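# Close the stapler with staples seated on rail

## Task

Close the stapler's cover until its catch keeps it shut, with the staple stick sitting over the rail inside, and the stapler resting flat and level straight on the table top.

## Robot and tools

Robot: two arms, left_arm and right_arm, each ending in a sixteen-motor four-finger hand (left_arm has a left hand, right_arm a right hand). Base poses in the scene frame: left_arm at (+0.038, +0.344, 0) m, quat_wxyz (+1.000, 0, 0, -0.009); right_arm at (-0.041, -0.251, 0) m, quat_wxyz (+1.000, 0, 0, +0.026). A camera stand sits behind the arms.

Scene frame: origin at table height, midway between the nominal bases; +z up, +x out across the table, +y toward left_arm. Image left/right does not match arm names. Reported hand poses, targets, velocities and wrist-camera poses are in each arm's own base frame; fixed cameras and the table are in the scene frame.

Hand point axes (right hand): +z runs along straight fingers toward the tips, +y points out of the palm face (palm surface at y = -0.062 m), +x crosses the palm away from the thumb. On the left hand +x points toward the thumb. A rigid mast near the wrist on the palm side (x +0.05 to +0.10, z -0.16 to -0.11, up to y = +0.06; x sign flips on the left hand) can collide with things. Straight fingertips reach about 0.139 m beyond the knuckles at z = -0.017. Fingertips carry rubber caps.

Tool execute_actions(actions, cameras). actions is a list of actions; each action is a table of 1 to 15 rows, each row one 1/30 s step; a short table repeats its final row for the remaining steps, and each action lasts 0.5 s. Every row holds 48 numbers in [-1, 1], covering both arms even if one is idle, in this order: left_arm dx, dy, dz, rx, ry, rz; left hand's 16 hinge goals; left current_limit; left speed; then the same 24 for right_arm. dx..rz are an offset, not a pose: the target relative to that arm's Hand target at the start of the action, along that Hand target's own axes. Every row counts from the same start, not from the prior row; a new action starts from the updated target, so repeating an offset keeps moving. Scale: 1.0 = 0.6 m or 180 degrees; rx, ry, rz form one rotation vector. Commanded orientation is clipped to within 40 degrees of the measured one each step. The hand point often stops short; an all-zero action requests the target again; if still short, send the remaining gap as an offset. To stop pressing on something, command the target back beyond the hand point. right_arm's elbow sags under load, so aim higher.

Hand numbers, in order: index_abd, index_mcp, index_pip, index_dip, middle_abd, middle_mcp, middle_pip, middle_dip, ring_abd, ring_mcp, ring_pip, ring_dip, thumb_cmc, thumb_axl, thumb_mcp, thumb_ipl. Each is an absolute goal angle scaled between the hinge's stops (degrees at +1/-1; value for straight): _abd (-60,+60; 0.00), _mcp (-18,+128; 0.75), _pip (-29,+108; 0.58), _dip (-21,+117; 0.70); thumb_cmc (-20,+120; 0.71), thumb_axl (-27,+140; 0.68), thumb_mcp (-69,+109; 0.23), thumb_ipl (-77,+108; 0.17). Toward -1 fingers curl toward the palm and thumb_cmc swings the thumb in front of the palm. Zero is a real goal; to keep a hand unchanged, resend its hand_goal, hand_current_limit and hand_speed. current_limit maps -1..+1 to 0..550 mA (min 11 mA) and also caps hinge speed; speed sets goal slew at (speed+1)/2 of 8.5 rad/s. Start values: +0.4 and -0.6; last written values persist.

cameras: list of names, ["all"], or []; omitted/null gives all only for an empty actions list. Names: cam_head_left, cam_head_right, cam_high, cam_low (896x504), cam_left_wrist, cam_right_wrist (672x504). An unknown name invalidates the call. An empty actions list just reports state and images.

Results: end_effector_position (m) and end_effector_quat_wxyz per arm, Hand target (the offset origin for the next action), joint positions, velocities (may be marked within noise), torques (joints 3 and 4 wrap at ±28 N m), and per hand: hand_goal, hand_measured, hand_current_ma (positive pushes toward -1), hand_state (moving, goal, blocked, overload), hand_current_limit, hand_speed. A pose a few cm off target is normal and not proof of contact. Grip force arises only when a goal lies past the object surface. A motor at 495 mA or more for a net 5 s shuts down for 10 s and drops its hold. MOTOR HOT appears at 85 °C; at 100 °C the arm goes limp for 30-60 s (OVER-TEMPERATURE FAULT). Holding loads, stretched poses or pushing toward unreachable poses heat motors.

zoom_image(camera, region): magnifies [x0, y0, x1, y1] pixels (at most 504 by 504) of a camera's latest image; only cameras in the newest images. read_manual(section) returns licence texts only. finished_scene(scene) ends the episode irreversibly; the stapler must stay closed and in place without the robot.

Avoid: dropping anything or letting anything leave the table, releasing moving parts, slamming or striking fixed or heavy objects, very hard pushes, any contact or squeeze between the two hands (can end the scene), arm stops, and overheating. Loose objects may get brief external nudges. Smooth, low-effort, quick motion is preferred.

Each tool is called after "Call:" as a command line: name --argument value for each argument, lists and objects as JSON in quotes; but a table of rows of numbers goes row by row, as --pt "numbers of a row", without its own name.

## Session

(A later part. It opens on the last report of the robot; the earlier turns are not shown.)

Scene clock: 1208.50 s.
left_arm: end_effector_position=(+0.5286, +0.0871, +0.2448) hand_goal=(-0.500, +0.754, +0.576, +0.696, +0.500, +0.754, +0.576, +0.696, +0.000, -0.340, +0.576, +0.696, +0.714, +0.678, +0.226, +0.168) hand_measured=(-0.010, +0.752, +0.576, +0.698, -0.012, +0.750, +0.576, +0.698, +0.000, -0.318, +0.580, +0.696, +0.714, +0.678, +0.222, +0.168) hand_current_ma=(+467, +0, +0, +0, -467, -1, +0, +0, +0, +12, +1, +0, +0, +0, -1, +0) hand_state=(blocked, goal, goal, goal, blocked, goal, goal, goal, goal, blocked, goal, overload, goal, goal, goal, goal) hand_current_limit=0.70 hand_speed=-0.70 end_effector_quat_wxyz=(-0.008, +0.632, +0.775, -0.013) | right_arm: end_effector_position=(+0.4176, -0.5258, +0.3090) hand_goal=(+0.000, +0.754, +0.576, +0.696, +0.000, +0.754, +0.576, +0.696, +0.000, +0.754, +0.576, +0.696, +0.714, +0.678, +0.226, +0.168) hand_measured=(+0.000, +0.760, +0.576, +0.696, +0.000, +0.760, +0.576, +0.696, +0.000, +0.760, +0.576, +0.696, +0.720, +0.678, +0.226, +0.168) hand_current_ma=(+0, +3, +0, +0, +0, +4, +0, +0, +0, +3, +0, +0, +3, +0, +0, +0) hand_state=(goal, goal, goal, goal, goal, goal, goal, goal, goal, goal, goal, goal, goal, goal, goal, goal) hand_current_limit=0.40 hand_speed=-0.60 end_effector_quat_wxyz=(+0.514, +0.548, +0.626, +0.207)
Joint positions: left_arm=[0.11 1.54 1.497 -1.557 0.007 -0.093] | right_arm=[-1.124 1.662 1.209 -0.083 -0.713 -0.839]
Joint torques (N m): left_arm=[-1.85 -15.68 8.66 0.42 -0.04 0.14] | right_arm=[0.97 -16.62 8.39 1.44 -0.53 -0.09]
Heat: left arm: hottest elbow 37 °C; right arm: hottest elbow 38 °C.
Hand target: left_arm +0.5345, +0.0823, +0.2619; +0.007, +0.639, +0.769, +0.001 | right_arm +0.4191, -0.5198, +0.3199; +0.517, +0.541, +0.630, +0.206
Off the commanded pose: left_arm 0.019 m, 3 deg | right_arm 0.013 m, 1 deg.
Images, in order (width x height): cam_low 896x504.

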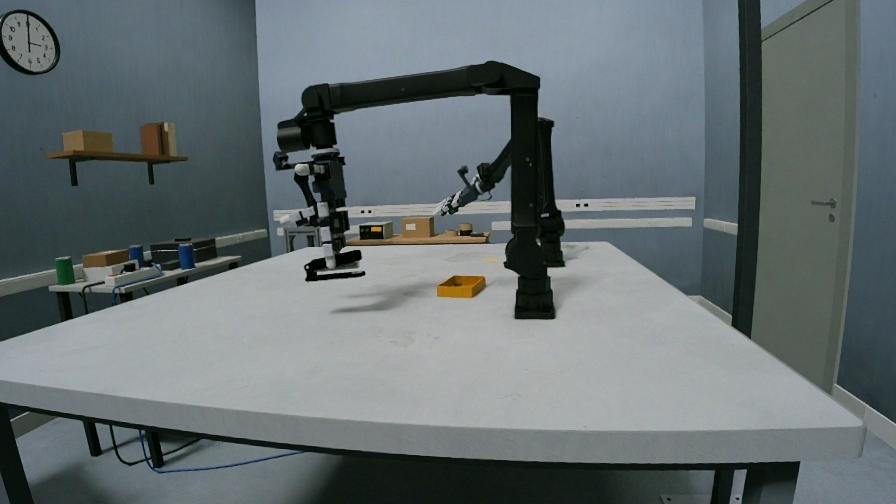

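Call:
zoom_image --camera "cam_low" --region '[330, 248, 368, 278]'

Scaled by 13.263 from the camera's 896x504 image, which has a finer 1280x720 frame.

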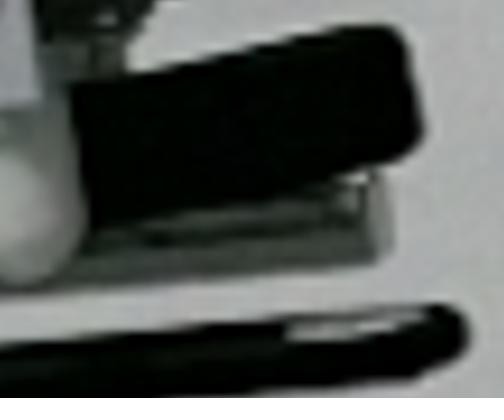

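Call:
execute_actions --actions '[[[0.154,-0.0087,0,0,0,-0.0189, -0.5,0.754,0.576,0.696, 0.5,0.754,0.576,0.696, 0,-0.34,0.576,0.696, 0.714,0.678,0.226,0.168, 0.7,-0.7, 0,0,0,0,0,0, 0,0.754,0.576,0.696, 0,0.754,0.576,0.696, 0,0.754,0.576,0.696, 0.714,0.678,0.226,0.168, 0.4,-0.6]],[[0.152,-0.0257,0,0,0,-0.0189, -0.5,0.754,0.576,0.696, 0.5,0.754,0.576,0.696, 0,-0.34,0.576,0.696, 0.714,0.678,0.226,0.168, 0.7,-0.7, 0,0,0,0,0,0, 0,0.754,0.576,0.696, 0,0.754,0.576,0.696, 0,0.754,0.576,0.696, 0.714,0.678,0.226,0.168, 0.4,-0.6]],[[0.1482,-0.0425,0,0,0,-0.0189, -0.5,0.754,0.576,0.696, 0.5,0.754,0.576,0.696, 0,-0.34,0.576,0.696, 0.714,0.678,0.226,0.168, 0.7,-0.7, 0,0,0,0,0,0, 0,0.754,0.576,0.696, 0,0.754,0.576,0.696, 0,0.754,0.576,0.696, 0.714,0.678,0.226,0.168, 0.4,-0.6]]]' --cameras '["cam_low"]'

Scene clock: 1217.03 s.
left_arm: end_effector_position=(+0.4168, +0.3348, +0.2432) hand_goal=(-0.500, +0.754, +0.576, +0.696, +0.500, +0.754, +0.576, +0.696, +0.000, -0.340, +0.576, +0.696, +0.714, +0.678, +0.226, +0.168) hand_measured=(-0.010, +0.754, +0.576, +0.698, -0.012, +0.750, +0.576, +0.698, +0.000, -0.320, +0.580, +0.696, +0.714, +0.678, +0.222, +0.168) hand_current_ma=(+467, +0, +0, +0, -467, -1, +0, +0, +0, +12, +1, +0, +0, +0, -1, +0) hand_state=(blocked, goal, goal, goal, blocked, goal, goal, goal, goal, blocked, goal, overload, goal, goal, goal, goal) hand_current_limit=0.70 hand_speed=-0.70 end_effector_quat_wxyz=(+0.001, +0.561, +0.828, -0.018) | right_arm: end_effector_position=(+0.4176, -0.5258, +0.3090) hand_goal=(+0.000, +0.754, +0.576, +0.696, +0.000, +0.754, +0.576, +0.696, +0.000, +0.754, +0.576, +0.696, +0.714, +0.678, +0.226, +0.168) hand_measured=(+0.000, +0.760, +0.576, +0.696, +0.000, +0.760, +0.576, +0.696, +0.000, +0.760, +0.576, +0.696, +0.720, +0.678, +0.226, +0.168) hand_current_ma=(+0, +3, +0, +0, +0, +4, +0, +0, +0, +3, +0, +0, +3, +0, +0, +0) hand_state=(goal, goal, goal, goal, goal, goal, goal, goal, goal, goal, goal, goal, goal, goal, goal, goal) hand_current_limit=0.40 hand_speed=-0.60 end_effector_quat_wxyz=(+0.514, +0.548, +0.626, +0.207)
Joint positions: left_arm=[0.689 1.528 1.48 -1.556 0.012 0.309] | right_arm=[-1.124 1.662 1.209 -0.083 -0.713 -0.839]
Joint torques (N m): left_arm=[-2.08 -15.09 8.8 0.46 0.03 0.16] | right_arm=[0.85 -16.62 8.38 1.44 -0.53 -0.09]
Heat: left arm: hottest elbow 36 °C; right arm: hottest elbow 38 °C.
Hand target: left_arm +0.4248, +0.3342, +0.2591; +0.007, +0.568, +0.823, +0.001 | right_arm +0.4191, -0.5198, +0.3199; +0.517, +0.541, +0.630, +0.206
Off the commanded pose: left_arm 0.018 m, 2 deg | right_arm 0.013 m, 1 deg.
Images, in order (width x height): cam_low 896x504.

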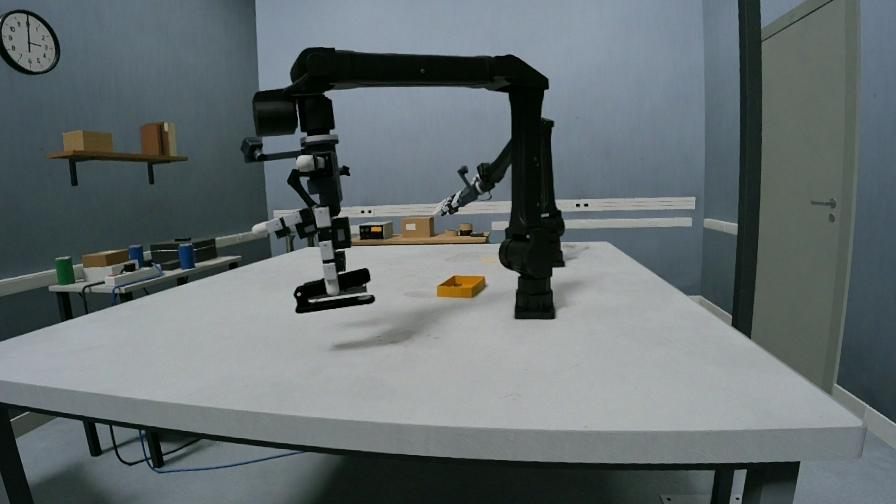

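Call:
zoom_image --camera "cam_low" --region '[288, 258, 380, 322]'

Call:
zoom_image --camera "cam_low" --region '[335, 262, 379, 304]'

Scaled by 5.478 from the camera's 896x504 image, which has a finer 1280x720 frame.

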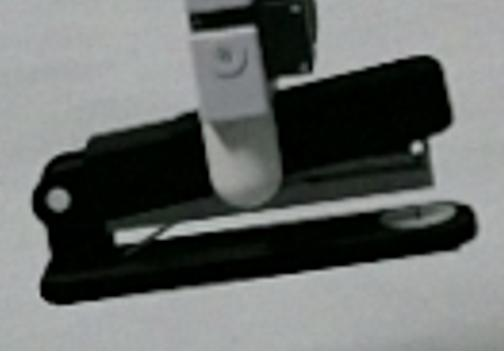

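Scaled by 11.455 from the camera's 896x504 image, which has a finer 1280x720 frame.

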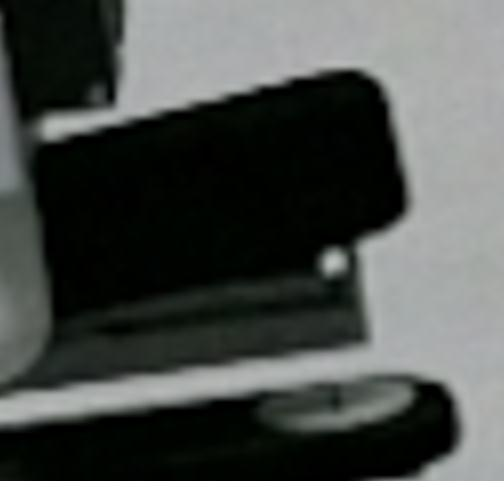

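Call:
execute_actions --actions '[[[0.14,-0.005,0,0,0,0, -0.5,0.754,0.576,0.696, 0.5,0.754,0.576,0.696, 0,-0.34,0.576,0.696, 0.714,0.678,0.226,0.168, 0.7,-0.7, 0,0,0,0,0,0, 0,0.754,0.576,0.696, 0,0.754,0.576,0.696, 0,0.754,0.576,0.696, 0.714,0.678,0.226,0.168, 0.4,-0.6]],[[0.14,-0.005,0,0,0,0, -0.5,0.754,0.576,0.696, 0.5,0.754,0.576,0.696, 0,-0.34,0.576,0.696, 0.714,0.678,0.226,0.168, 0.7,-0.7, 0,0,0,0,0,0, 0,0.754,0.576,0.696, 0,0.754,0.576,0.696, 0,0.754,0.576,0.696, 0.714,0.678,0.226,0.168, 0.4,-0.6]],[[0.14,-0.005,0,0,0,0, -0.5,0.754,0.576,0.696, 0.5,0.754,0.576,0.696, 0,-0.34,0.576,0.696, 0.714,0.678,0.226,0.168, 0.7,-0.7, 0,0,0,0,0,0, 0,0.754,0.576,0.696, 0,0.754,0.576,0.696, 0,0.754,0.576,0.696, 0.714,0.678,0.226,0.168, 0.4,-0.6]]]' --cameras '["cam_low"]'

Scene clock: 1227.50 s.
left_arm: end_effector_position=(+0.3172, +0.5609, +0.2378) hand_goal=(-0.500, +0.754, +0.576, +0.696, +0.500, +0.754, +0.576, +0.696, +0.000, -0.340, +0.576, +0.696, +0.714, +0.678, +0.226, +0.168) hand_measured=(-0.010, +0.756, +0.578, +0.696, -0.012, +0.750, +0.576, +0.698, +0.000, -0.320, +0.580, +0.696, +0.714, +0.678, +0.222, +0.168) hand_current_ma=(+468, +0, +0, +0, -467, +0, +0, +0, +0, +12, +1, +0, +0, +0, -1, +0) hand_state=(blocked, goal, goal, goal, blocked, goal, goal, goal, goal, blocked, goal, overload, goal, goal, goal, goal) hand_current_limit=0.70 hand_speed=-0.70 end_effector_quat_wxyz=(+0.008, +0.560, +0.828, -0.015) | right_arm: end_effector_position=(+0.4176, -0.5258, +0.3090) hand_goal=(+0.000, +0.754, +0.576, +0.696, +0.000, +0.754, +0.576, +0.696, +0.000, +0.754, +0.576, +0.696, +0.714, +0.678, +0.226, +0.168) hand_measured=(+0.000, +0.760, +0.576, +0.696, +0.000, +0.760, +0.576, +0.696, +0.000, +0.760, +0.576, +0.696, +0.720, +0.678, +0.226, +0.168) hand_current_ma=(+0, +3, +0, +0, +0, +4, +0, +0, +0, +3, +0, +0, +3, +0, +0, +0) hand_state=(goal, goal, goal, goal, goal, goal, goal, goal, goal, goal, goal, goal, goal, goal, goal, goal) hand_current_limit=0.40 hand_speed=-0.60 end_effector_quat_wxyz=(+0.514, +0.548, +0.626, +0.207)
Joint positions: left_arm=[1.123 1.849 1.878 -1.632 0.012 0.743] | right_arm=[-1.124 1.662 1.209 -0.083 -0.713 -0.839]
Joint torques (N m): left_arm=[-2.02 -18.61 10.92 -0.16 0.12 0.16] | right_arm=[0.91 -16.56 8.36 1.44 -0.53 -0.09]
Heat: left arm: hottest elbow 36 °C; right arm: hottest elbow 38 °C.
Hand target: left_arm +0.3274, +0.5667, +0.2564; +0.007, +0.569, +0.823, +0.001 | right_arm +0.4191, -0.5198, +0.3199; +0.517, +0.541, +0.630, +0.206
Off the commanded pose: left_arm 0.022 m, 2 deg | right_arm 0.013 m, 1 deg.
Images, in order (width x height): cam_low 896x504.

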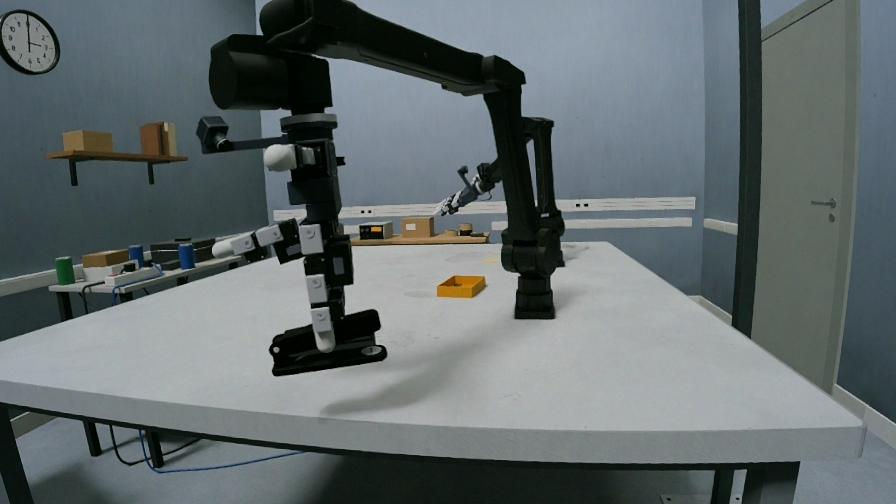

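Call:
zoom_image --camera "cam_low" --region '[262, 298, 394, 382]'

Call:
zoom_image --camera "cam_low" --region '[330, 305, 392, 365]'

Scaled by 3.818 from the camera's 896x504 image, which has a finer 1280x720 frame.

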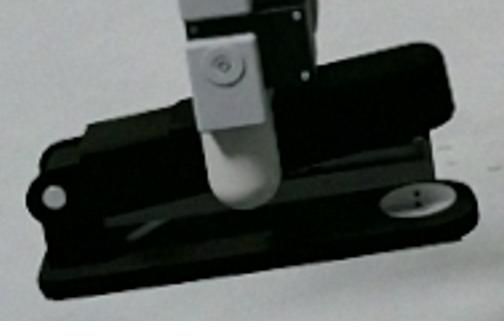

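Scaled by 8.129 from the camera's 896x504 image, which has a finer 1280x720 frame.

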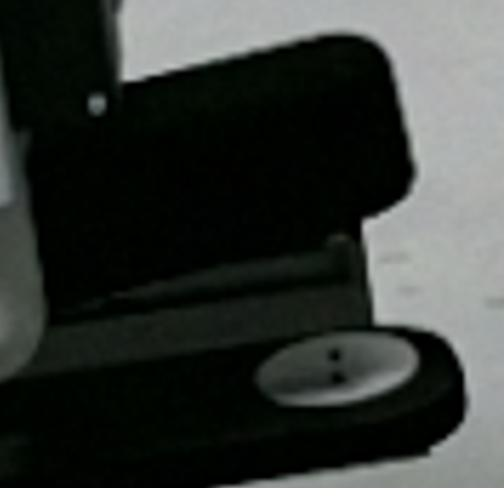

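Call:
zoom_image --camera "cam_low" --region '[362, 322, 386, 346]'

Scaled by 21.000 from the camera's 896x504 image, which has a finer 1280x720 frame.

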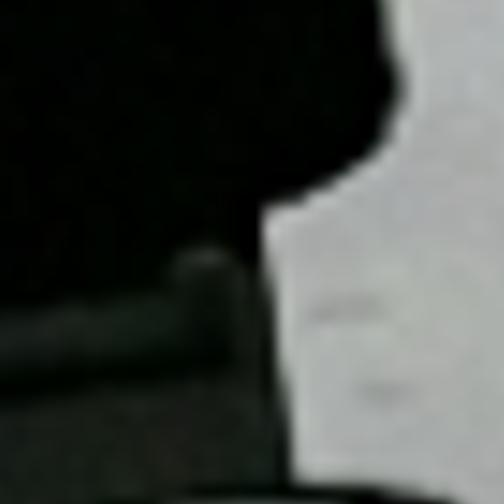

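Call:
execute_actions --actions '[[[-0.14,0.005,0,0,0,0, -0.5,0.754,0.576,0.696, 0.5,0.754,0.576,0.696, 0,-0.34,0.576,0.696, 0.714,0.678,0.226,0.168, 0.7,-0.7, 0,0,0,0,0,0, 0,0.754,0.576,0.696, 0,0.754,0.576,0.696, 0,0.754,0.576,0.696, 0.714,0.678,0.226,0.168, 0.4,-0.6]],[[-0.14,0.005,0,0,0,0, -0.5,0.754,0.576,0.696, 0.5,0.754,0.576,0.696, 0,-0.34,0.576,0.696, 0.714,0.678,0.226,0.168, 0.7,-0.7, 0,0,0,0,0,0, 0,0.754,0.576,0.696, 0,0.754,0.576,0.696, 0,0.754,0.576,0.696, 0.714,0.678,0.226,0.168, 0.4,-0.6]],[[-0.1,0.005,0.06,0,0,0, -0.5,0.754,0.576,0.696, 0.5,0.754,0.576,0.696, 0,-0.34,0.576,0.696, 0.714,0.678,0.226,0.168, 0.7,-0.7, 0,0,0,0,0,0, 0,0.754,0.576,0.696, 0,0.754,0.576,0.696, 0,0.754,0.576,0.696, 0.714,0.678,0.226,0.168, 0.4,-0.6]]]' --cameras '["cam_low"]'

Call:
zoom_image --camera "cam_low" --region '[280, 260, 400, 340]'

Scene clock: 1267.07 s.
left_arm: end_effector_position=(+0.4143, +0.3528, +0.2061) hand_goal=(-0.500, +0.754, +0.576, +0.696, +0.500, +0.754, +0.576, +0.696, +0.000, -0.340, +0.576, +0.696, +0.714, +0.678, +0.226, +0.168) hand_measured=(-0.010, +0.754, +0.578, +0.698, -0.012, +0.750, +0.574, +0.696, +0.000, -0.322, +0.580, +0.696, +0.714, +0.678, +0.222, +0.168) hand_current_ma=(+467, +0, +0, +0, -467, -1, +0, +0, +0, +10, +1, +0, +0, +0, -1, +0) hand_state=(blocked, goal, goal, goal, blocked, goal, goal, goal, goal, goal, goal, overload, goal, goal, goal, goal) hand_current_limit=0.70 hand_speed=-0.70 end_effector_quat_wxyz=(+0.003, +0.572, +0.820, -0.020) | right_arm: end_effector_position=(+0.4176, -0.5258, +0.3090) hand_goal=(+0.000, +0.754, +0.576, +0.696, +0.000, +0.754, +0.576, +0.696, +0.000, +0.754, +0.576, +0.696, +0.714, +0.678, +0.226, +0.168) hand_measured=(+0.000, +0.760, +0.576, +0.696, +0.000, +0.760, +0.576, +0.696, +0.000, +0.760, +0.576, +0.696, +0.720, +0.678, +0.226, +0.168) hand_current_ma=(+0, +3, +0, +0, +0, +4, +0, +0, +0, +3, +0, +0, +3, +0, +0, +0) hand_state=(goal, goal, goal, goal, goal, goal, goal, goal, goal, goal, goal, goal, goal, goal, goal, goal) hand_current_limit=0.40 hand_speed=-0.60 end_effector_quat_wxyz=(+0.514, +0.548, +0.626, +0.207)
Joint positions: left_arm=[0.73 1.566 1.427 -1.47 0.015 0.379] | right_arm=[-1.124 1.662 1.209 -0.083 -0.713 -0.839]
Joint torques (N m): left_arm=[-1.61 -16.56 7.92 0.62 -0.06 0] | right_arm=[0.85 -16.62 8.38 1.44 -0.53 -0.09]
Heat: left arm: hottest elbow 36 °C; right arm: hottest elbow 38 °C.
Hand target: left_arm +0.4168, +0.3564, +0.2229; +0.007, +0.568, +0.823, +0.001 | right_arm +0.4191, -0.5198, +0.3199; +0.517, +0.541, +0.630, +0.206
Off the commanded pose: left_arm 0.017 m, 3 deg | right_arm 0.013 m, 1 deg.
Images, in order (width x height): cam_low 896x504.

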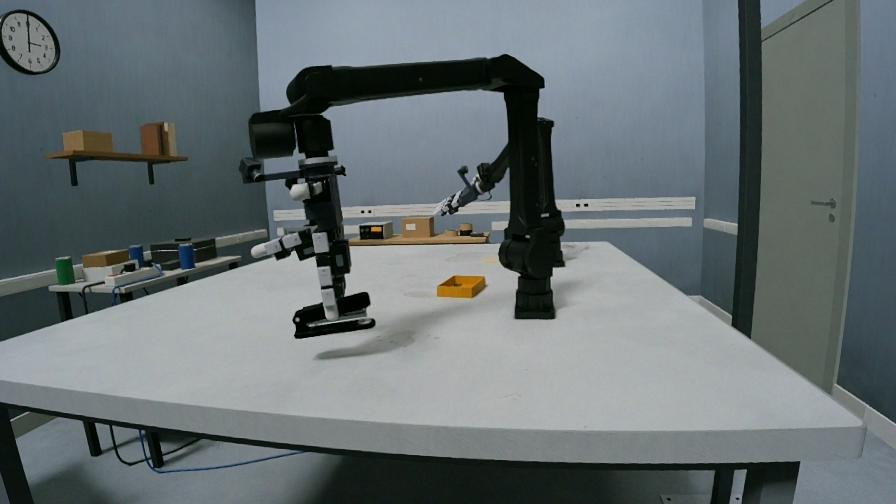

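Scaled by 4.200 from the camera's 896x504 image, which has a finer 1280x720 frame.

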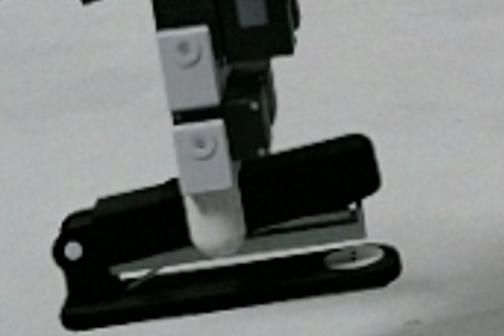

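Call:
zoom_image --camera "cam_low" --region '[348, 290, 378, 326]'

Scaled by 14.000 from the camera's 896x504 image, which has a finer 1280x720 frame.

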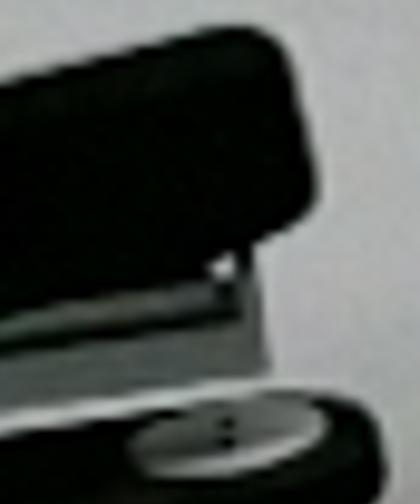

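Call:
execute_actions --actions '[[[0,0,0.05,0,0,0, -0.5,0.754,0.576,0.696, 0.5,0.754,0.576,0.696, 0,-0.34,0.576,0.696, 0.714,0.678,0.226,0.168, 0.7,-0.7, 0,0,0,0,0,0, 0,0.754,0.576,0.696, 0,0.754,0.576,0.696, 0,0.754,0.576,0.696, 0.714,0.678,0.226,0.168, 0.4,-0.6]],[[0,0,0.03,0,0,0, -0.5,0.754,0.576,0.696, 0.5,0.754,0.576,0.696, 0,-0.34,0.576,0.696, 0.714,0.678,0.226,0.168, 0.7,-0.7, 0,0,0,0,0,0, 0,0.754,0.576,0.696, 0,0.754,0.576,0.696, 0,0.754,0.576,0.696, 0.714,0.678,0.226,0.168, 0.4,-0.6]]]' --cameras '["cam_low"]'

Call:
zoom_image --camera "cam_low" --region '[280, 270, 400, 350]'

Scene clock: 1274.63 s.
left_arm: end_effector_position=(+0.4131, +0.3521, +0.1719) hand_goal=(-0.500, +0.754, +0.576, +0.696, +0.500, +0.754, +0.576, +0.696, +0.000, -0.340, +0.576, +0.696, +0.714, +0.678, +0.226, +0.168) hand_measured=(-0.010, +0.754, +0.578, +0.698, -0.012, +0.748, +0.574, +0.696, +0.000, -0.322, +0.580, +0.696, +0.714, +0.678, +0.222, +0.168) hand_current_ma=(+468, +0, +0, +0, -467, -1, +0, +0, +0, +10, +1, +0, +0, +0, -1, +0) hand_state=(blocked, goal, goal, goal, blocked, goal, goal, goal, goal, goal, goal, overload, goal, goal, goal, goal) hand_current_limit=0.70 hand_speed=-0.70 end_effector_quat_wxyz=(+0.006, +0.572, +0.821, -0.007) | right_arm: end_effector_position=(+0.4176, -0.5258, +0.3090) hand_goal=(+0.000, +0.754, +0.576, +0.696, +0.000, +0.754, +0.576, +0.696, +0.000, +0.754, +0.576, +0.696, +0.714, +0.678, +0.226, +0.168) hand_measured=(+0.000, +0.760, +0.576, +0.696, +0.000, +0.760, +0.576, +0.696, +0.000, +0.760, +0.576, +0.696, +0.720, +0.678, +0.226, +0.168) hand_current_ma=(+0, +3, +0, +0, +0, +4, +0, +0, +0, +3, +0, +0, +3, +0, +0, +0) hand_state=(goal, goal, goal, goal, goal, goal, goal, goal, goal, goal, goal, goal, goal, goal, goal, goal) hand_current_limit=0.40 hand_speed=-0.60 end_effector_quat_wxyz=(+0.514, +0.548, +0.626, +0.207)
Joint positions: left_arm=[0.73 1.563 1.327 -1.346 0.015 0.376] | right_arm=[-1.124 1.662 1.209 -0.083 -0.713 -0.839]
Joint torques (N m): left_arm=[-1.49 -14.33 7.68 0.69 -0.06 0.01] | right_arm=[0.97 -16.62 8.36 1.44 -0.53 -0.08]
Heat: left arm: hottest elbow 36 °C; right arm: hottest elbow 38 °C.
Hand target: left_arm +0.4174, +0.3561, +0.1748; +0.007, +0.569, +0.823, +0.001 | right_arm +0.4191, -0.5198, +0.3199; +0.517, +0.541, +0.630, +0.206
Off the commanded pose: left_arm 0.006 m, 1 deg | right_arm 0.013 m, 1 deg.
Images, in order (width x height): cam_low 896x504.

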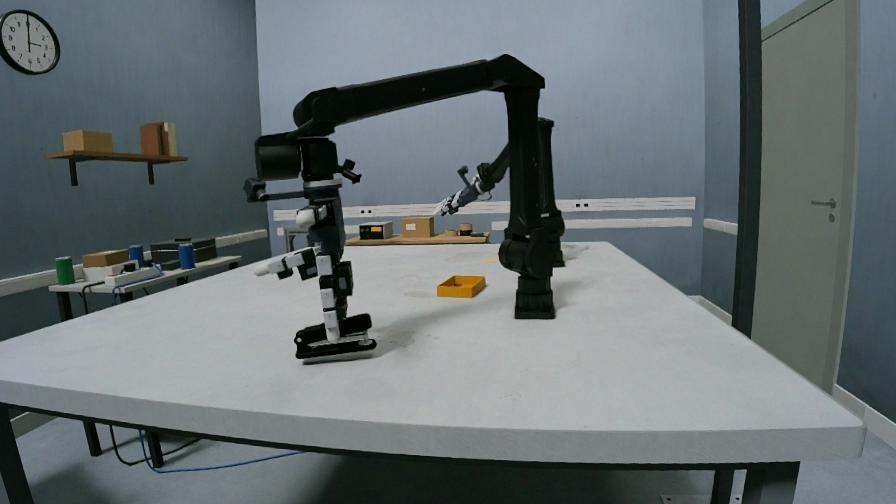

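Scaled by 4.200 from the camera's 896x504 image, which has a finer 1280x720 frame.

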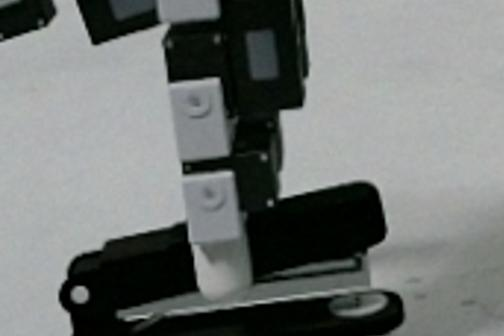

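Call:
execute_actions --actions '[[[0,0,0.018,0,0,0, -0.5,0.754,0.576,0.696, 0.5,0.754,0.576,0.696, 0,-0.34,0.576,0.696, 0.714,0.678,0.226,0.168, 0.7,-0.7, 0,0,0,0,0,0, 0,0.754,0.576,0.696, 0,0.754,0.576,0.696, 0,0.754,0.576,0.696, 0.714,0.678,0.226,0.168, 0.4,-0.6]],[[0,0,0.01,0,0,0, -0.5,0.754,0.576,0.696, 0.5,0.754,0.576,0.696, 0,-0.34,0.576,0.696, 0.714,0.678,0.226,0.168, 0.7,-0.7, 0,0,0,0,0,0, 0,0.754,0.576,0.696, 0,0.754,0.576,0.696, 0,0.754,0.576,0.696, 0.714,0.678,0.226,0.168, 0.4,-0.6]]]' --cameras '["cam_low"]'

Call:
zoom_image --camera "cam_low" --region '[280, 300, 400, 380]'

Scene clock: 1278.80 s.
left_arm: end_effector_position=(+0.4132, +0.3523, +0.1584) hand_goal=(-0.500, +0.754, +0.576, +0.696, +0.500, +0.754, +0.576, +0.696, +0.000, -0.340, +0.576, +0.696, +0.714, +0.678, +0.226, +0.168) hand_measured=(-0.010, +0.754, +0.578, +0.698, -0.012, +0.748, +0.574, +0.696, +0.000, -0.322, +0.580, +0.696, +0.714, +0.678, +0.222, +0.168) hand_current_ma=(+468, +0, +0, +0, -467, -1, +0, +0, +0, +10, +1, +0, +0, +0, -1, +0) hand_state=(blocked, goal, goal, goal, blocked, goal, goal, goal, goal, goal, goal, overload, goal, goal, goal, goal) hand_current_limit=0.70 hand_speed=-0.70 end_effector_quat_wxyz=(+0.007, +0.571, +0.821, -0.004) | right_arm: end_effector_position=(+0.4176, -0.5258, +0.3090) hand_goal=(+0.000, +0.754, +0.576, +0.696, +0.000, +0.754, +0.576, +0.696, +0.000, +0.754, +0.576, +0.696, +0.714, +0.678, +0.226, +0.168) hand_measured=(+0.000, +0.760, +0.576, +0.696, +0.000, +0.760, +0.576, +0.696, +0.000, +0.760, +0.576, +0.696, +0.720, +0.678, +0.226, +0.168) hand_current_ma=(+0, +3, +0, +0, +0, +4, +0, +0, +0, +3, +0, +0, +3, +0, +0, +0) hand_state=(goal, goal, goal, goal, goal, goal, goal, goal, goal, goal, goal, goal, goal, goal, goal, goal) hand_current_limit=0.40 hand_speed=-0.60 end_effector_quat_wxyz=(+0.514, +0.548, +0.626, +0.207)
Joint positions: left_arm=[0.73 1.569 1.296 -1.303 0.015 0.376] | right_arm=[-1.124 1.662 1.209 -0.083 -0.713 -0.839]
Joint torques (N m): left_arm=[-1.49 -13.51 7.54 0.72 -0.04 0.01] | right_arm=[0.79 -16.56 8.38 1.46 -0.53 -0.09]
Heat: left arm: hottest elbow 35 °C; right arm: hottest elbow 38 °C.
Hand target: left_arm +0.4176, +0.3559, +0.1580; +0.007, +0.569, +0.823, +0.001 | right_arm +0.4191, -0.5198, +0.3199; +0.517, +0.541, +0.630, +0.206
Off the commanded pose: left_arm 0.006 m, 1 deg | right_arm 0.013 m, 1 deg.
Images, in order (width x height): cam_low 896x504.

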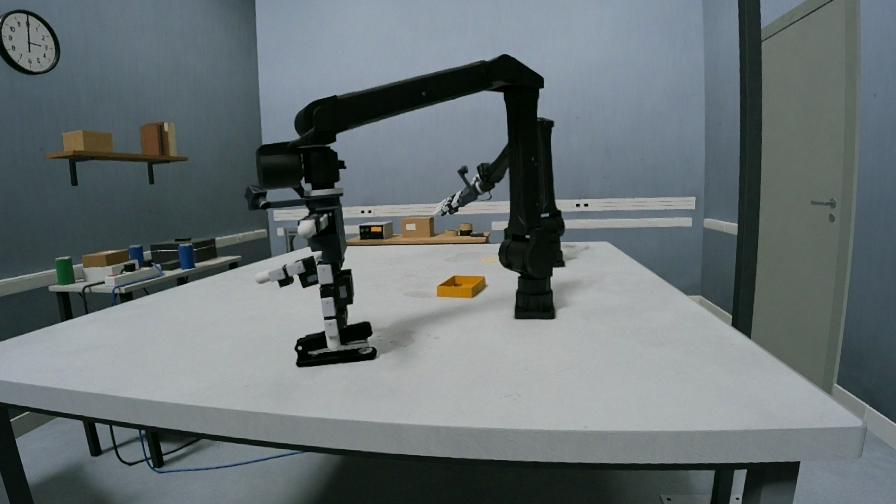

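Scaled by 4.200 from the camera's 896x504 image, which has a finer 1280x720 frame.

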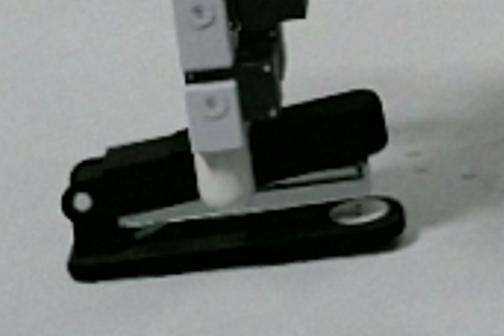

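Call:
execute_actions --actions '[[[0,0,0.01,0,0,0,-0.5,0.754,0.576,0.696,0.5,0.754,0.576,0.696,0,-0.34,0.576,0.696,0.714,0.678,0.226,0.168,0.7,-0.7,0,0,0,0,0,0,0,0.754,0.576,0.696,0,0.754,0.576,0.696,0,0.754,0.576,0.696,0.714,0.678,0.226,0.168,0.4,-0.6]]]' --cameras '["cam_low"]'

Call:
zoom_image --camera "cam_low" --region '[280, 300, 400, 380]'

Scene clock: 1289.20 s.
left_arm: end_effector_position=(+0.4131, +0.3525, +0.1561) hand_goal=(-0.500, +0.754, +0.576, +0.696, +0.500, +0.754, +0.576, +0.696, +0.000, -0.340, +0.576, +0.696, +0.714, +0.678, +0.226, +0.168) hand_measured=(-0.010, +0.756, +0.578, +0.698, -0.012, +0.752, +0.574, +0.696, +0.000, -0.322, +0.580, +0.696, +0.714, +0.678, +0.222, +0.168) hand_current_ma=(+468, +0, +0, +0, -467, +0, +0, +0, +0, +10, +1, +0, +0, +0, -1, +0) hand_state=(blocked, goal, goal, goal, blocked, goal, goal, goal, goal, goal, goal, overload, goal, goal, goal, goal) hand_current_limit=0.70 hand_speed=-0.70 end_effector_quat_wxyz=(+0.007, +0.571, +0.821, -0.003) | right_arm: end_effector_position=(+0.4176, -0.5258, +0.3090) hand_goal=(+0.000, +0.754, +0.576, +0.696, +0.000, +0.754, +0.576, +0.696, +0.000, +0.754, +0.576, +0.696, +0.714, +0.678, +0.226, +0.168) hand_measured=(+0.000, +0.760, +0.576, +0.696, +0.000, +0.760, +0.576, +0.696, +0.000, +0.760, +0.576, +0.696, +0.720, +0.678, +0.226, +0.168) hand_current_ma=(+0, +3, +0, +0, +0, +4, +0, +0, +0, +3, +0, +0, +3, +0, +0, +0) hand_state=(goal, goal, goal, goal, goal, goal, goal, goal, goal, goal, goal, goal, goal, goal, goal, goal) hand_current_limit=0.40 hand_speed=-0.60 end_effector_quat_wxyz=(+0.514, +0.548, +0.626, +0.207)
Joint positions: left_arm=[0.73 1.569 1.289 -1.293 0.014 0.375] | right_arm=[-1.124 1.662 1.209 -0.083 -0.713 -0.839]
Joint torques (N m): left_arm=[-1.67 -13.39 7.25 0.96 -0.04 0.01] | right_arm=[0.91 -16.56 8.38 1.47 -0.53 -0.09]
Heat: left arm: hottest elbow 35 °C; right arm: hottest elbow 38 °C.
Hand target: left_arm +0.4176, +0.3559, +0.1521; +0.007, +0.569, +0.823, +0.001 | right_arm +0.4191, -0.5198, +0.3199; +0.517, +0.541, +0.630, +0.206
Off the commanded pose: left_arm 0.007 m, 1 deg | right_arm 0.013 m, 1 deg.
Images, in order (width x height): cam_low 896x504.

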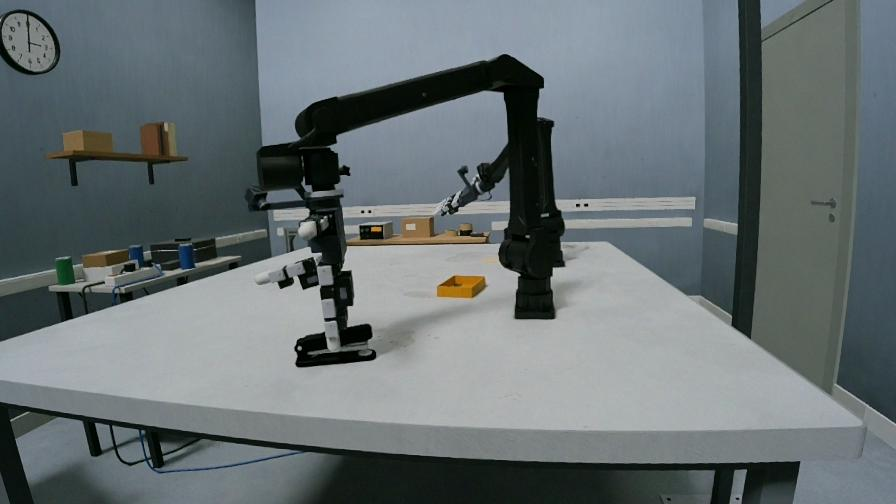

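Scaled by 4.200 from the camera's 896x504 image, which has a finer 1280x720 frame.

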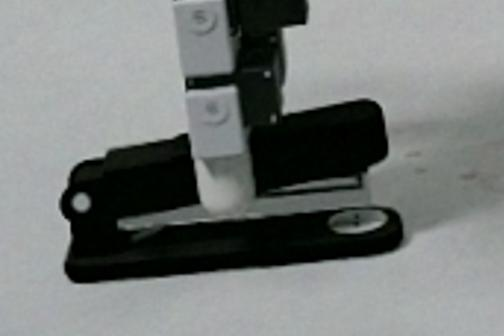

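Call:
zoom_image --camera "cam_low" --region '[320, 315, 385, 370]'

Scaled by 7.754 from the camera's 896x504 image, which has a finer 1280x720 frame.

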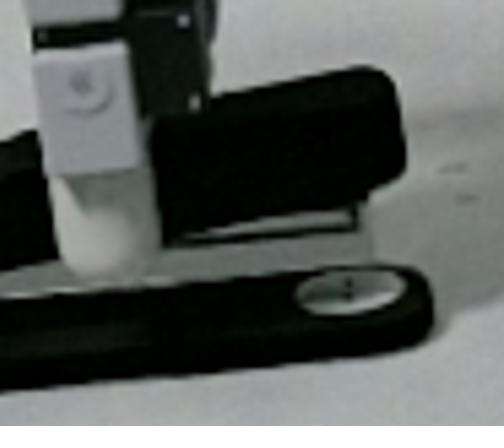

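Call:
execute_actions --actions '[[[0,0,0.003,0,0,0,-0.5,0.754,0.576,0.696,0.5,0.754,0.576,0.696,0,-0.34,0.576,0.696,0.714,0.678,0.226,0.168,0.7,-0.7,0,0,0,0,0,0,0,0.754,0.576,0.696,0,0.754,0.576,0.696,0,0.754,0.576,0.696,0.714,0.678,0.226,0.168,0.4,-0.6]],[[0,0,0,0,0,0,0.08,0.754,0.576,0.696,-0.08,0.754,0.576,0.696,0,-0.34,0.576,0.696,0.714,0.678,0.226,0.168,0.7,-0.85,0,0,0,0,0,0,0,0.754,0.576,0.696,0,0.754,0.576,0.696,0,0.754,0.576,0.696,0.714,0.678,0.226,0.168,0.4,-0.6]]]' --cameras '["cam_low", "cam_high"]'

Call:
zoom_image --camera "cam_low" --region '[280, 310, 390, 380]'

Scene clock: 1296.17 s.
left_arm: end_effector_position=(+0.4143, +0.3537, +0.1559) hand_goal=(+0.080, +0.754, +0.576, +0.696, -0.080, +0.754, +0.576, +0.696, +0.000, -0.340, +0.576, +0.696, +0.714, +0.678, +0.226, +0.168) hand_measured=(+0.076, +0.756, +0.578, +0.698, -0.076, +0.756, +0.576, +0.696, +0.000, -0.322, +0.580, +0.696, +0.714, +0.678, +0.222, +0.168) hand_current_ma=(+0, +0, +0, +0, +0, +0, +0, +0, +0, +10, +1, +0, +0, +0, -1, +0) hand_state=(goal, goal, goal, goal, goal, goal, goal, goal, goal, goal, goal, overload, goal, goal, goal, goal) hand_current_limit=0.70 hand_speed=-0.85 end_effector_quat_wxyz=(+0.008, +0.571, +0.821, +0.001) | right_arm: end_effector_position=(+0.4176, -0.5258, +0.3090) hand_goal=(+0.000, +0.754, +0.576, +0.696, +0.000, +0.754, +0.576, +0.696, +0.000, +0.754, +0.576, +0.696, +0.714, +0.678, +0.226, +0.168) hand_measured=(+0.000, +0.760, +0.576, +0.696, +0.000, +0.760, +0.576, +0.696, +0.000, +0.760, +0.576, +0.696, +0.720, +0.678, +0.226, +0.168) hand_current_ma=(+0, +3, +0, +0, +0, +4, +0, +0, +0, +3, +0, +0, +3, +0, +0, +0) hand_state=(goal, goal, goal, goal, goal, goal, goal, goal, goal, goal, goal, goal, goal, goal, goal, goal) hand_current_limit=0.40 hand_speed=-0.60 end_effector_quat_wxyz=(+0.514, +0.548, +0.626, +0.207)
Joint positions: left_arm=[0.73 1.569 1.286 -1.283 0.014 0.374] | right_arm=[-1.124 1.662 1.209 -0.083 -0.713 -0.839]
Joint torques (N m): left_arm=[-1.49 -13.04 7.21 0.75 -0.03 0.03] | right_arm=[0.91 -16.62 8.38 1.47 -0.53 -0.09]
Heat: left arm: hottest elbow 35 °C; right arm: hottest elbow 38 °C.
Hand target: left_arm +0.4176, +0.3559, +0.1502; +0.007, +0.569, +0.823, +0.001 | right_arm +0.4191, -0.5198, +0.3199; +0.517, +0.541, +0.630, +0.206
Off the commanded pose: left_arm 0.007 m, 0 deg | right_arm 0.013 m, 1 deg.
Images, in order (width x height): cam_high 896x504, cam_low 896x504.

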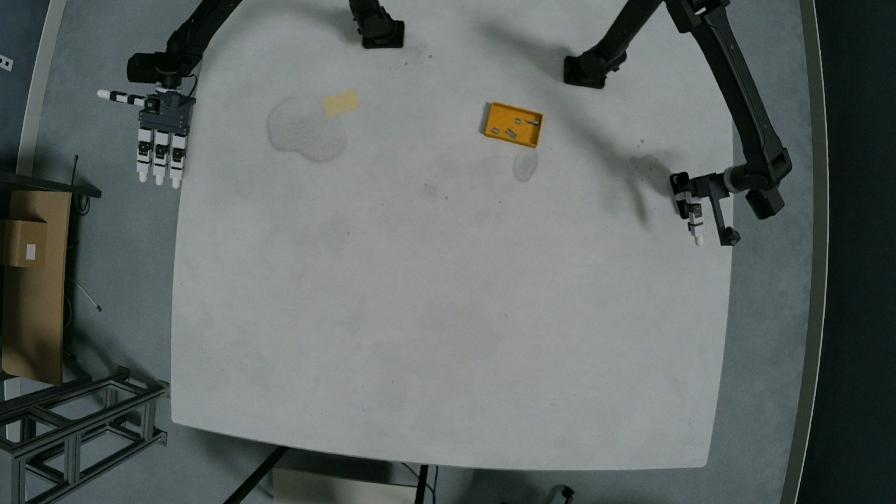

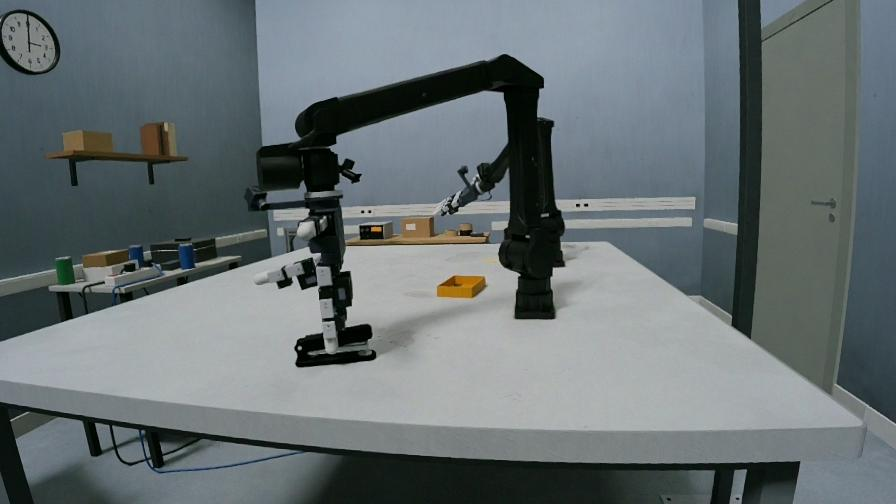

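Scaled by 4.582 from the camera's 896x504 image, which has a finer 1280x720 frame.

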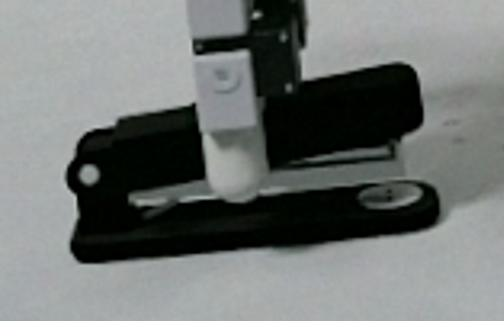

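Call:
execute_actions --actions '[[[0,0,-0.03,0,0,0,0.1,0.754,0.576,0.696,-0.1,0.754,0.576,0.696,0,-0.34,0.576,0.696,0.714,0.678,0.226,0.168,0.7,-0.7,0,0,0,0,0,0,0,0.754,0.576,0.696,0,0.754,0.576,0.696,0,0.754,0.576,0.696,0.714,0.678,0.226,0.168,0.4,-0.6]],[[0,0,-0.05,0,0,0,0.1,0.754,0.576,0.696,-0.1,0.754,0.576,0.696,0,-0.34,0.576,0.696,0.714,0.678,0.226,0.168,0.7,-0.7,0,0,0,0,0,0,0,0.754,0.576,0.696,0,0.754,0.576,0.696,0,0.754,0.576,0.696,0.714,0.678,0.226,0.168,0.4,-0.6]]]' --cameras '["cam_low"]'

Call:
zoom_image --camera "cam_low" --region '[280, 310, 390, 380]'

Scene clock: 1300.90 s.
left_arm: end_effector_position=(+0.4091, +0.3490, +0.1757) hand_goal=(+0.100, +0.754, +0.576, +0.696, -0.100, +0.754, +0.576, +0.696, +0.000, -0.340, +0.576, +0.696, +0.714, +0.678, +0.226, +0.168) hand_measured=(+0.096, +0.754, +0.578, +0.698, -0.096, +0.754, +0.576, +0.696, +0.000, -0.322, +0.580, +0.696, +0.714, +0.678, +0.222, +0.168) hand_current_ma=(+0, +0, +0, +0, +1, +0, +0, +0, +0, +10, +1, +0, +0, +0, -1, +0) hand_state=(goal, goal, goal, goal, goal, goal, goal, goal, goal, goal, goal, overload, goal, goal, goal, goal) hand_current_limit=0.70 hand_speed=-0.70 end_effector_quat_wxyz=(+0.003, +0.570, +0.821, -0.018) | right_arm: end_effector_position=(+0.4176, -0.5258, +0.3090) hand_goal=(+0.000, +0.754, +0.576, +0.696, +0.000, +0.754, +0.576, +0.696, +0.000, +0.754, +0.576, +0.696, +0.714, +0.678, +0.226, +0.168) hand_measured=(+0.000, +0.760, +0.576, +0.696, +0.000, +0.760, +0.576, +0.696, +0.000, +0.760, +0.576, +0.696, +0.720, +0.678, +0.226, +0.168) hand_current_ma=(+0, +3, +0, +0, +0, +4, +0, +0, +0, +3, +0, +0, +3, +0, +0, +0) hand_state=(goal, goal, goal, goal, goal, goal, goal, goal, goal, goal, goal, goal, goal, goal, goal, goal) hand_current_limit=0.40 hand_speed=-0.60 end_effector_quat_wxyz=(+0.514, +0.548, +0.626, +0.207)
Joint positions: left_arm=[0.73 1.561 1.34 -1.384 0.014 0.374] | right_arm=[-1.124 1.662 1.209 -0.083 -0.713 -0.839]
Joint torques (N m): left_arm=[-1.44 -15.09 10.03 -0.17 -0.02 0.04] | right_arm=[0.97 -16.56 8.38 1.46 -0.53 -0.09]
Heat: left arm: hottest elbow 35 °C; right arm: hottest elbow 38 °C.
Hand target: left_arm +0.4171, +0.3562, +0.1981; +0.007, +0.569, +0.823, +0.001 | right_arm +0.4191, -0.5198, +0.3199; +0.517, +0.541, +0.630, +0.206
Off the commanded pose: left_arm 0.025 m, 2 deg | right_arm 0.013 m, 1 deg.
Images, in order (width x height): cam_low 896x504.

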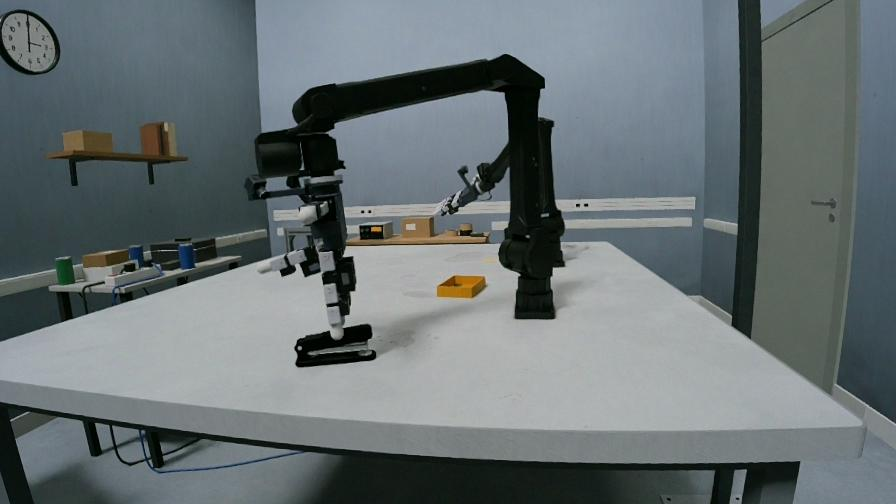

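Scaled by 4.582 from the camera's 896x504 image, which has a finer 1280x720 frame.

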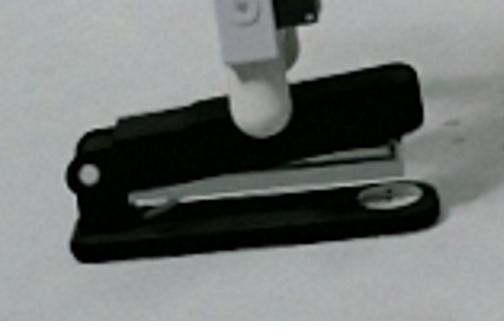

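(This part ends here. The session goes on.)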